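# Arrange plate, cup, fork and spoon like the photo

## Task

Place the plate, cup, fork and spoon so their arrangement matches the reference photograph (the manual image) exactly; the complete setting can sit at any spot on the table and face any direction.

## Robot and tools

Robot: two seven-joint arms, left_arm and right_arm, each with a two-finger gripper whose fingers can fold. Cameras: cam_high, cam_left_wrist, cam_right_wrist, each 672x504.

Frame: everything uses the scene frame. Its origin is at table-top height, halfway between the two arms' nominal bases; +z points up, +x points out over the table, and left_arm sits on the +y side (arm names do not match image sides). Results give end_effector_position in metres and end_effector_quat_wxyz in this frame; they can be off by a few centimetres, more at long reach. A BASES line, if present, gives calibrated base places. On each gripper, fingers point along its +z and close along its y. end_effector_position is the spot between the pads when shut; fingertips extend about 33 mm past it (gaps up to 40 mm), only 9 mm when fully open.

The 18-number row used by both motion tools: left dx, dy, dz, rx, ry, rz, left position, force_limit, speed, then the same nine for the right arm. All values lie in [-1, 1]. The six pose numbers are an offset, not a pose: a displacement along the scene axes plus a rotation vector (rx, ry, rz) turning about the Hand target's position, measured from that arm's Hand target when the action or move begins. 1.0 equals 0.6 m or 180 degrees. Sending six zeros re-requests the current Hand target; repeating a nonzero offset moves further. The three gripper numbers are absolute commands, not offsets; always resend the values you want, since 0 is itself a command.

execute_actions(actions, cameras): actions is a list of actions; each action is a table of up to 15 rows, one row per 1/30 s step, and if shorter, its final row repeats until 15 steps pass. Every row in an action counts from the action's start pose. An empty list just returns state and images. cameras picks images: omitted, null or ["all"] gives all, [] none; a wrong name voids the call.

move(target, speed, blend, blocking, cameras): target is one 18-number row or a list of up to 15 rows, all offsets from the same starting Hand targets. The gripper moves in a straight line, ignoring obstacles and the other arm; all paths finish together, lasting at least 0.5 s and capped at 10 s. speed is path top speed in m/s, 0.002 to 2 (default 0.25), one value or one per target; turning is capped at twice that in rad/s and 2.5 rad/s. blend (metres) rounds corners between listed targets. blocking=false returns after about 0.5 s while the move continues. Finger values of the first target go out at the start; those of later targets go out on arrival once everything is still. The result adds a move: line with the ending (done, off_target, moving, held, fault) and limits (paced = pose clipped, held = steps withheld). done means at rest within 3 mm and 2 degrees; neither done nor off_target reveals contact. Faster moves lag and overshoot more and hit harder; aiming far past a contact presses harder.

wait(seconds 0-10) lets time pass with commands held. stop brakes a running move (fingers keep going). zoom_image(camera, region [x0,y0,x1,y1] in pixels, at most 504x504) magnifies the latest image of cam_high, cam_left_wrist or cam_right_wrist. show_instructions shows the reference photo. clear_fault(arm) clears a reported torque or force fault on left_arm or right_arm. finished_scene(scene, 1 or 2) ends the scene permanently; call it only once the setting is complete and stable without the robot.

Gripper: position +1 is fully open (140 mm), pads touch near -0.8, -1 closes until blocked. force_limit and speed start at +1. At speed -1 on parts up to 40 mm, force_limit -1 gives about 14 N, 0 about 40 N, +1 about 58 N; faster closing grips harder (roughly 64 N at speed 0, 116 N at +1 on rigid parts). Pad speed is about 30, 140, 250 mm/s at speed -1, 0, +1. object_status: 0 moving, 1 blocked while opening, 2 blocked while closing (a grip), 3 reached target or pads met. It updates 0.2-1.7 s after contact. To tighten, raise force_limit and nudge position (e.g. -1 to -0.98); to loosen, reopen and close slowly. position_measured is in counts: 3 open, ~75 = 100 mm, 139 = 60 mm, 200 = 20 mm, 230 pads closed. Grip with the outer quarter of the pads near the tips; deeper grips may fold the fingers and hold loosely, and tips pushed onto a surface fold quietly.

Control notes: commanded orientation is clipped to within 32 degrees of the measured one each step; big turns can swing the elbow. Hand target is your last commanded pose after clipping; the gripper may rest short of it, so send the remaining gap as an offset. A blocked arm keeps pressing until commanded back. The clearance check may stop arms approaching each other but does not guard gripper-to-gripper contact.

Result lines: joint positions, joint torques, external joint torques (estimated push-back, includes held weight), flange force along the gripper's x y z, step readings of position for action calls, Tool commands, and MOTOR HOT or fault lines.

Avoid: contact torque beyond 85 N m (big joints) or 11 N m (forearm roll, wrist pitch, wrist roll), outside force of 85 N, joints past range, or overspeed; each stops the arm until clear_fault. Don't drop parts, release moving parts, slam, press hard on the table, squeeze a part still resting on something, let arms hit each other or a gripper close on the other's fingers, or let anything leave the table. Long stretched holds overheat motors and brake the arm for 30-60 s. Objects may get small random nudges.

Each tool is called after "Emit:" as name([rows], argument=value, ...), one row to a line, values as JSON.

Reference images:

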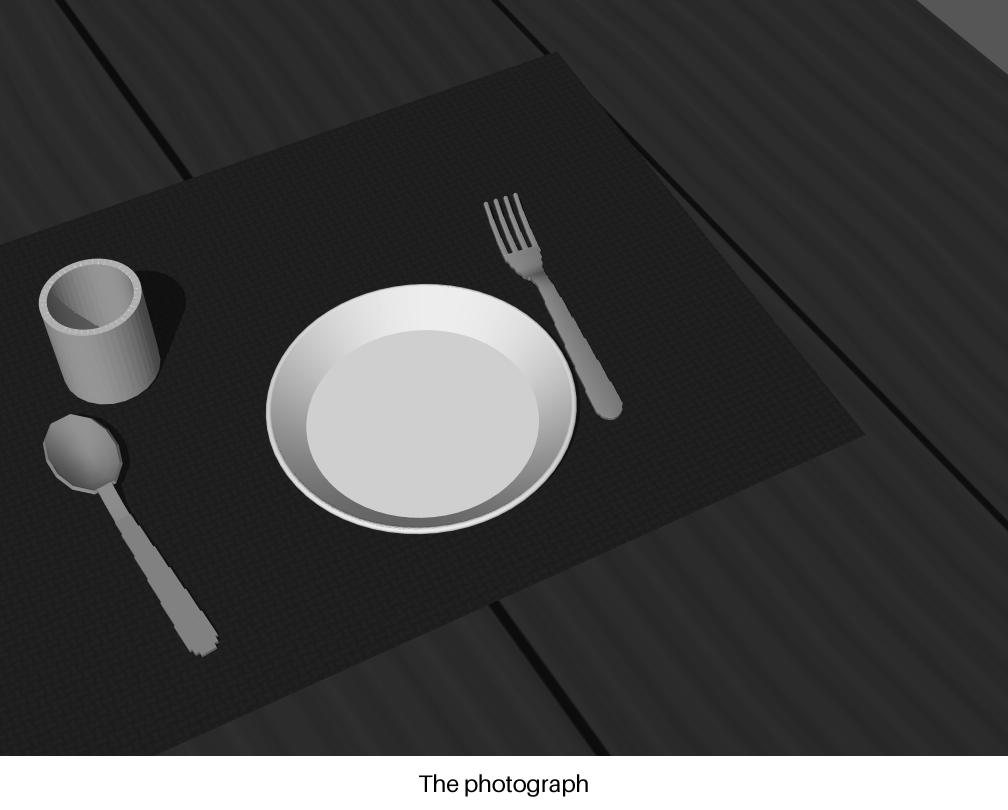

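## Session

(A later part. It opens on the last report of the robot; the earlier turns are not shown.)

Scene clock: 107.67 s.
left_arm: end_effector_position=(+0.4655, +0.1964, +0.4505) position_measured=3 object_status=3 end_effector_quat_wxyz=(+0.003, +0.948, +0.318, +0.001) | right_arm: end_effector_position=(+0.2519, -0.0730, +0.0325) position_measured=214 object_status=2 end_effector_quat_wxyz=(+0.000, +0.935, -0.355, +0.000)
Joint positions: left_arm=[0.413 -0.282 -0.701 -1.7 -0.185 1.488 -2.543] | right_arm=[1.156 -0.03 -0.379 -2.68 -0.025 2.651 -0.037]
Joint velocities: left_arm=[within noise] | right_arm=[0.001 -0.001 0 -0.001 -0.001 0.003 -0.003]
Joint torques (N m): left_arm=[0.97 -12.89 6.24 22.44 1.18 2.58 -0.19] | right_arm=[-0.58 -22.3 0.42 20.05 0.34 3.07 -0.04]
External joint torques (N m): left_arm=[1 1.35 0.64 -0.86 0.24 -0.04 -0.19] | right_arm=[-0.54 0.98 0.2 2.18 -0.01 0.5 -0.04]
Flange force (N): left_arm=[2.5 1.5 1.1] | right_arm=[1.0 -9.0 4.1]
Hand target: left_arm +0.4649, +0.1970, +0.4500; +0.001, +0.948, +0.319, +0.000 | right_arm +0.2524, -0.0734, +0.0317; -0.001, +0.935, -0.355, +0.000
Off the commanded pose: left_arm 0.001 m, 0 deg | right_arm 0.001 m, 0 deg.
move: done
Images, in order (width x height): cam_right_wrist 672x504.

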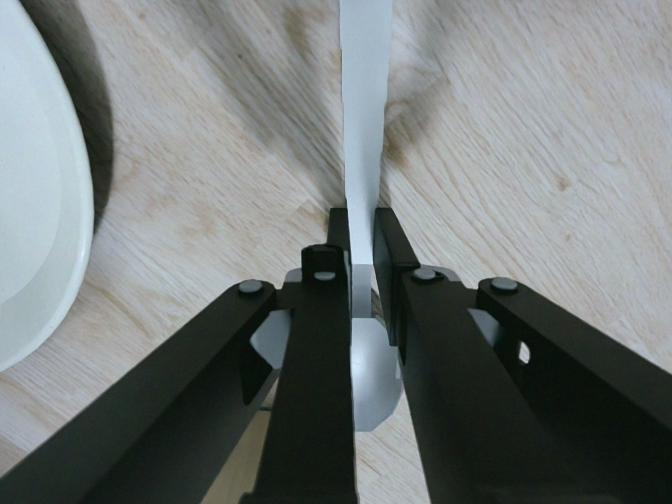

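Emit:
move(target=[0,0,0,0,0,0,1,-0.8,0, 0,0,0,0,0,0,-0.4,-0.8,-1], cameras=["cam_right_wrist"])

Emit:
move([
  [0,0,0,0,0,0,1,-0.8,0, 0,0,0.2,0,0,0,-0.4,-0.8,-1],
  [0,0,0,0,0,0,1,-0.8,0, 0,-0.5,0.35,0,0,0,-0.4,-0.8,-1],
], speed=[0.1,0.25])

Emit:
zoom_image(camera="cam_left_wrist", region=[270, 110, 490, 390])

Scene clock: 110.30 s.
left_arm: end_effector_position=(+0.4655, +0.1964, +0.4505) position_measured=3 object_status=3 end_effector_quat_wxyz=(+0.003, +0.948, +0.318, +0.001) | right_arm: end_effector_position=(+0.2520, -0.0728, +0.0325) position_measured=179 object_status=0 end_effector_quat_wxyz=(+0.000, +0.935, -0.354, +0.000)
Joint positions: left_arm=[0.413 -0.282 -0.701 -1.7 -0.185 1.488 -2.543] | right_arm=[1.156 -0.03 -0.379 -2.68 -0.025 2.653 -0.038]
Joint velocities: within noise
Joint torques (N m): left_arm=[0.98 -12.84 6.24 22.44 1.17 2.59 -0.17] | right_arm=[-0.6 -22.35 0.41 20 0.38 2.94 -0.07]
External joint torques (N m): left_arm=[0.91 1.14 0.57 -0.7 0.23 -0.01 -0.17] | right_arm=[-0.6 0.95 0.16 2.08 0.03 0.36 -0.07]
Flange force (N): left_arm=[2.2 1.4 0.8] | right_arm=[1.1 -8.8 3.7]
Hand target: left_arm +0.4649, +0.1970, +0.4500; +0.001, +0.948, +0.319, +0.000 | right_arm +0.2524, -0.0734, +0.0317; -0.001, +0.935, -0.355, +0.000
Off the commanded pose: left_arm 0.001 m, 0 deg | right_arm 0.001 m, 0 deg.
move: done
Images, in order (width x height): cam_right_wrist 672x504.

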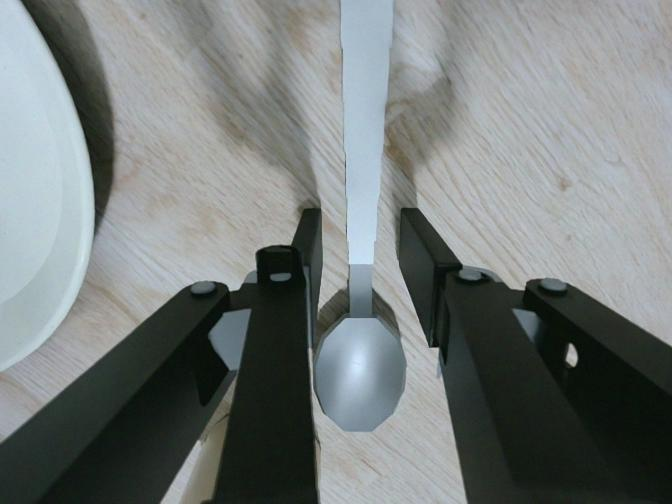

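Scene clock: 114.13 s.
left_arm: end_effector_position=(+0.4655, +0.1964, +0.4505) position_measured=3 object_status=3 end_effector_quat_wxyz=(+0.003, +0.948, +0.318, +0.001) | right_arm: end_effector_position=(+0.2522, -0.3718, +0.2412) position_measured=179 object_status=3 end_effector_quat_wxyz=(-0.002, +0.934, -0.357, -0.001)
Joint positions: left_arm=[0.413 -0.282 -0.701 -1.699 -0.185 1.488 -2.543] | right_arm=[0.681 -1.033 -0.573 -2.721 -0.489 1.746 -0.376]
Joint velocities: left_arm=[within noise] | right_arm=[0.001 0 0.001 0 0 -0.001 -0.005]
Joint torques (N m): left_arm=[0.95 -12.85 6.24 22.41 1.17 2.59 -0.16] | right_arm=[0.32 2.03 10.18 24.3 0.51 2.49 -0.17]
External joint torques (N m): left_arm=[1.03 1.26 0.74 -0.73 0.25 -0.01 -0.17] | right_arm=[0.32 -0.8 0.2 2.33 -0.25 -0.13 -0.17]
Flange force (N): left_arm=[2.5 1.3 0.8] | right_arm=[2.4 -0.4 -5.9]
Hand target: left_arm +0.4649, +0.1970, +0.4500; +0.001, +0.948, +0.319, +0.000 | right_arm +0.2524, -0.3734, +0.2417; -0.001, +0.935, -0.355, +0.000
Off the commanded pose: left_arm 0.001 m, 0 deg | right_arm 0.002 m, 0 deg.
move: done

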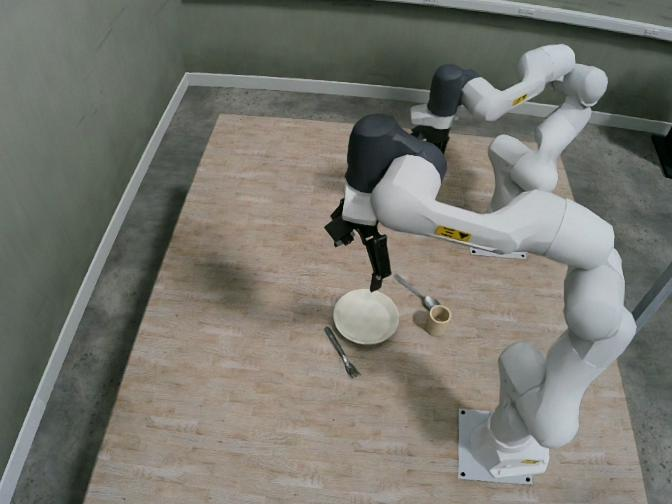

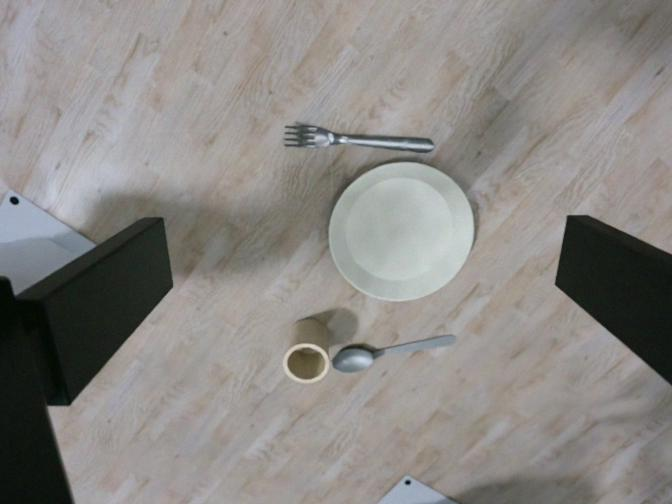

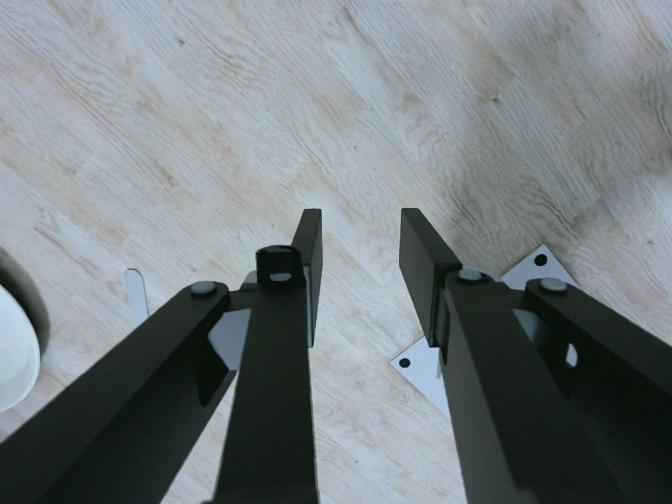

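Scaled by 1.800.

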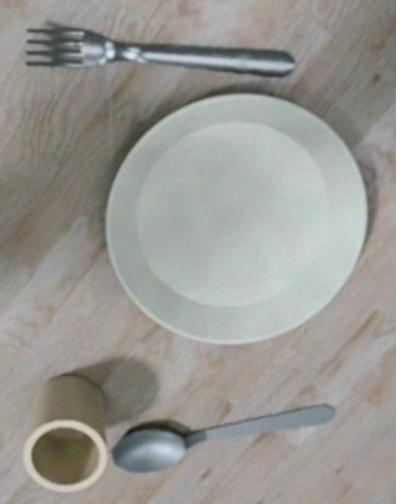

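Emit:
finished_scene(scene=2)

The scene is finished: the task was done.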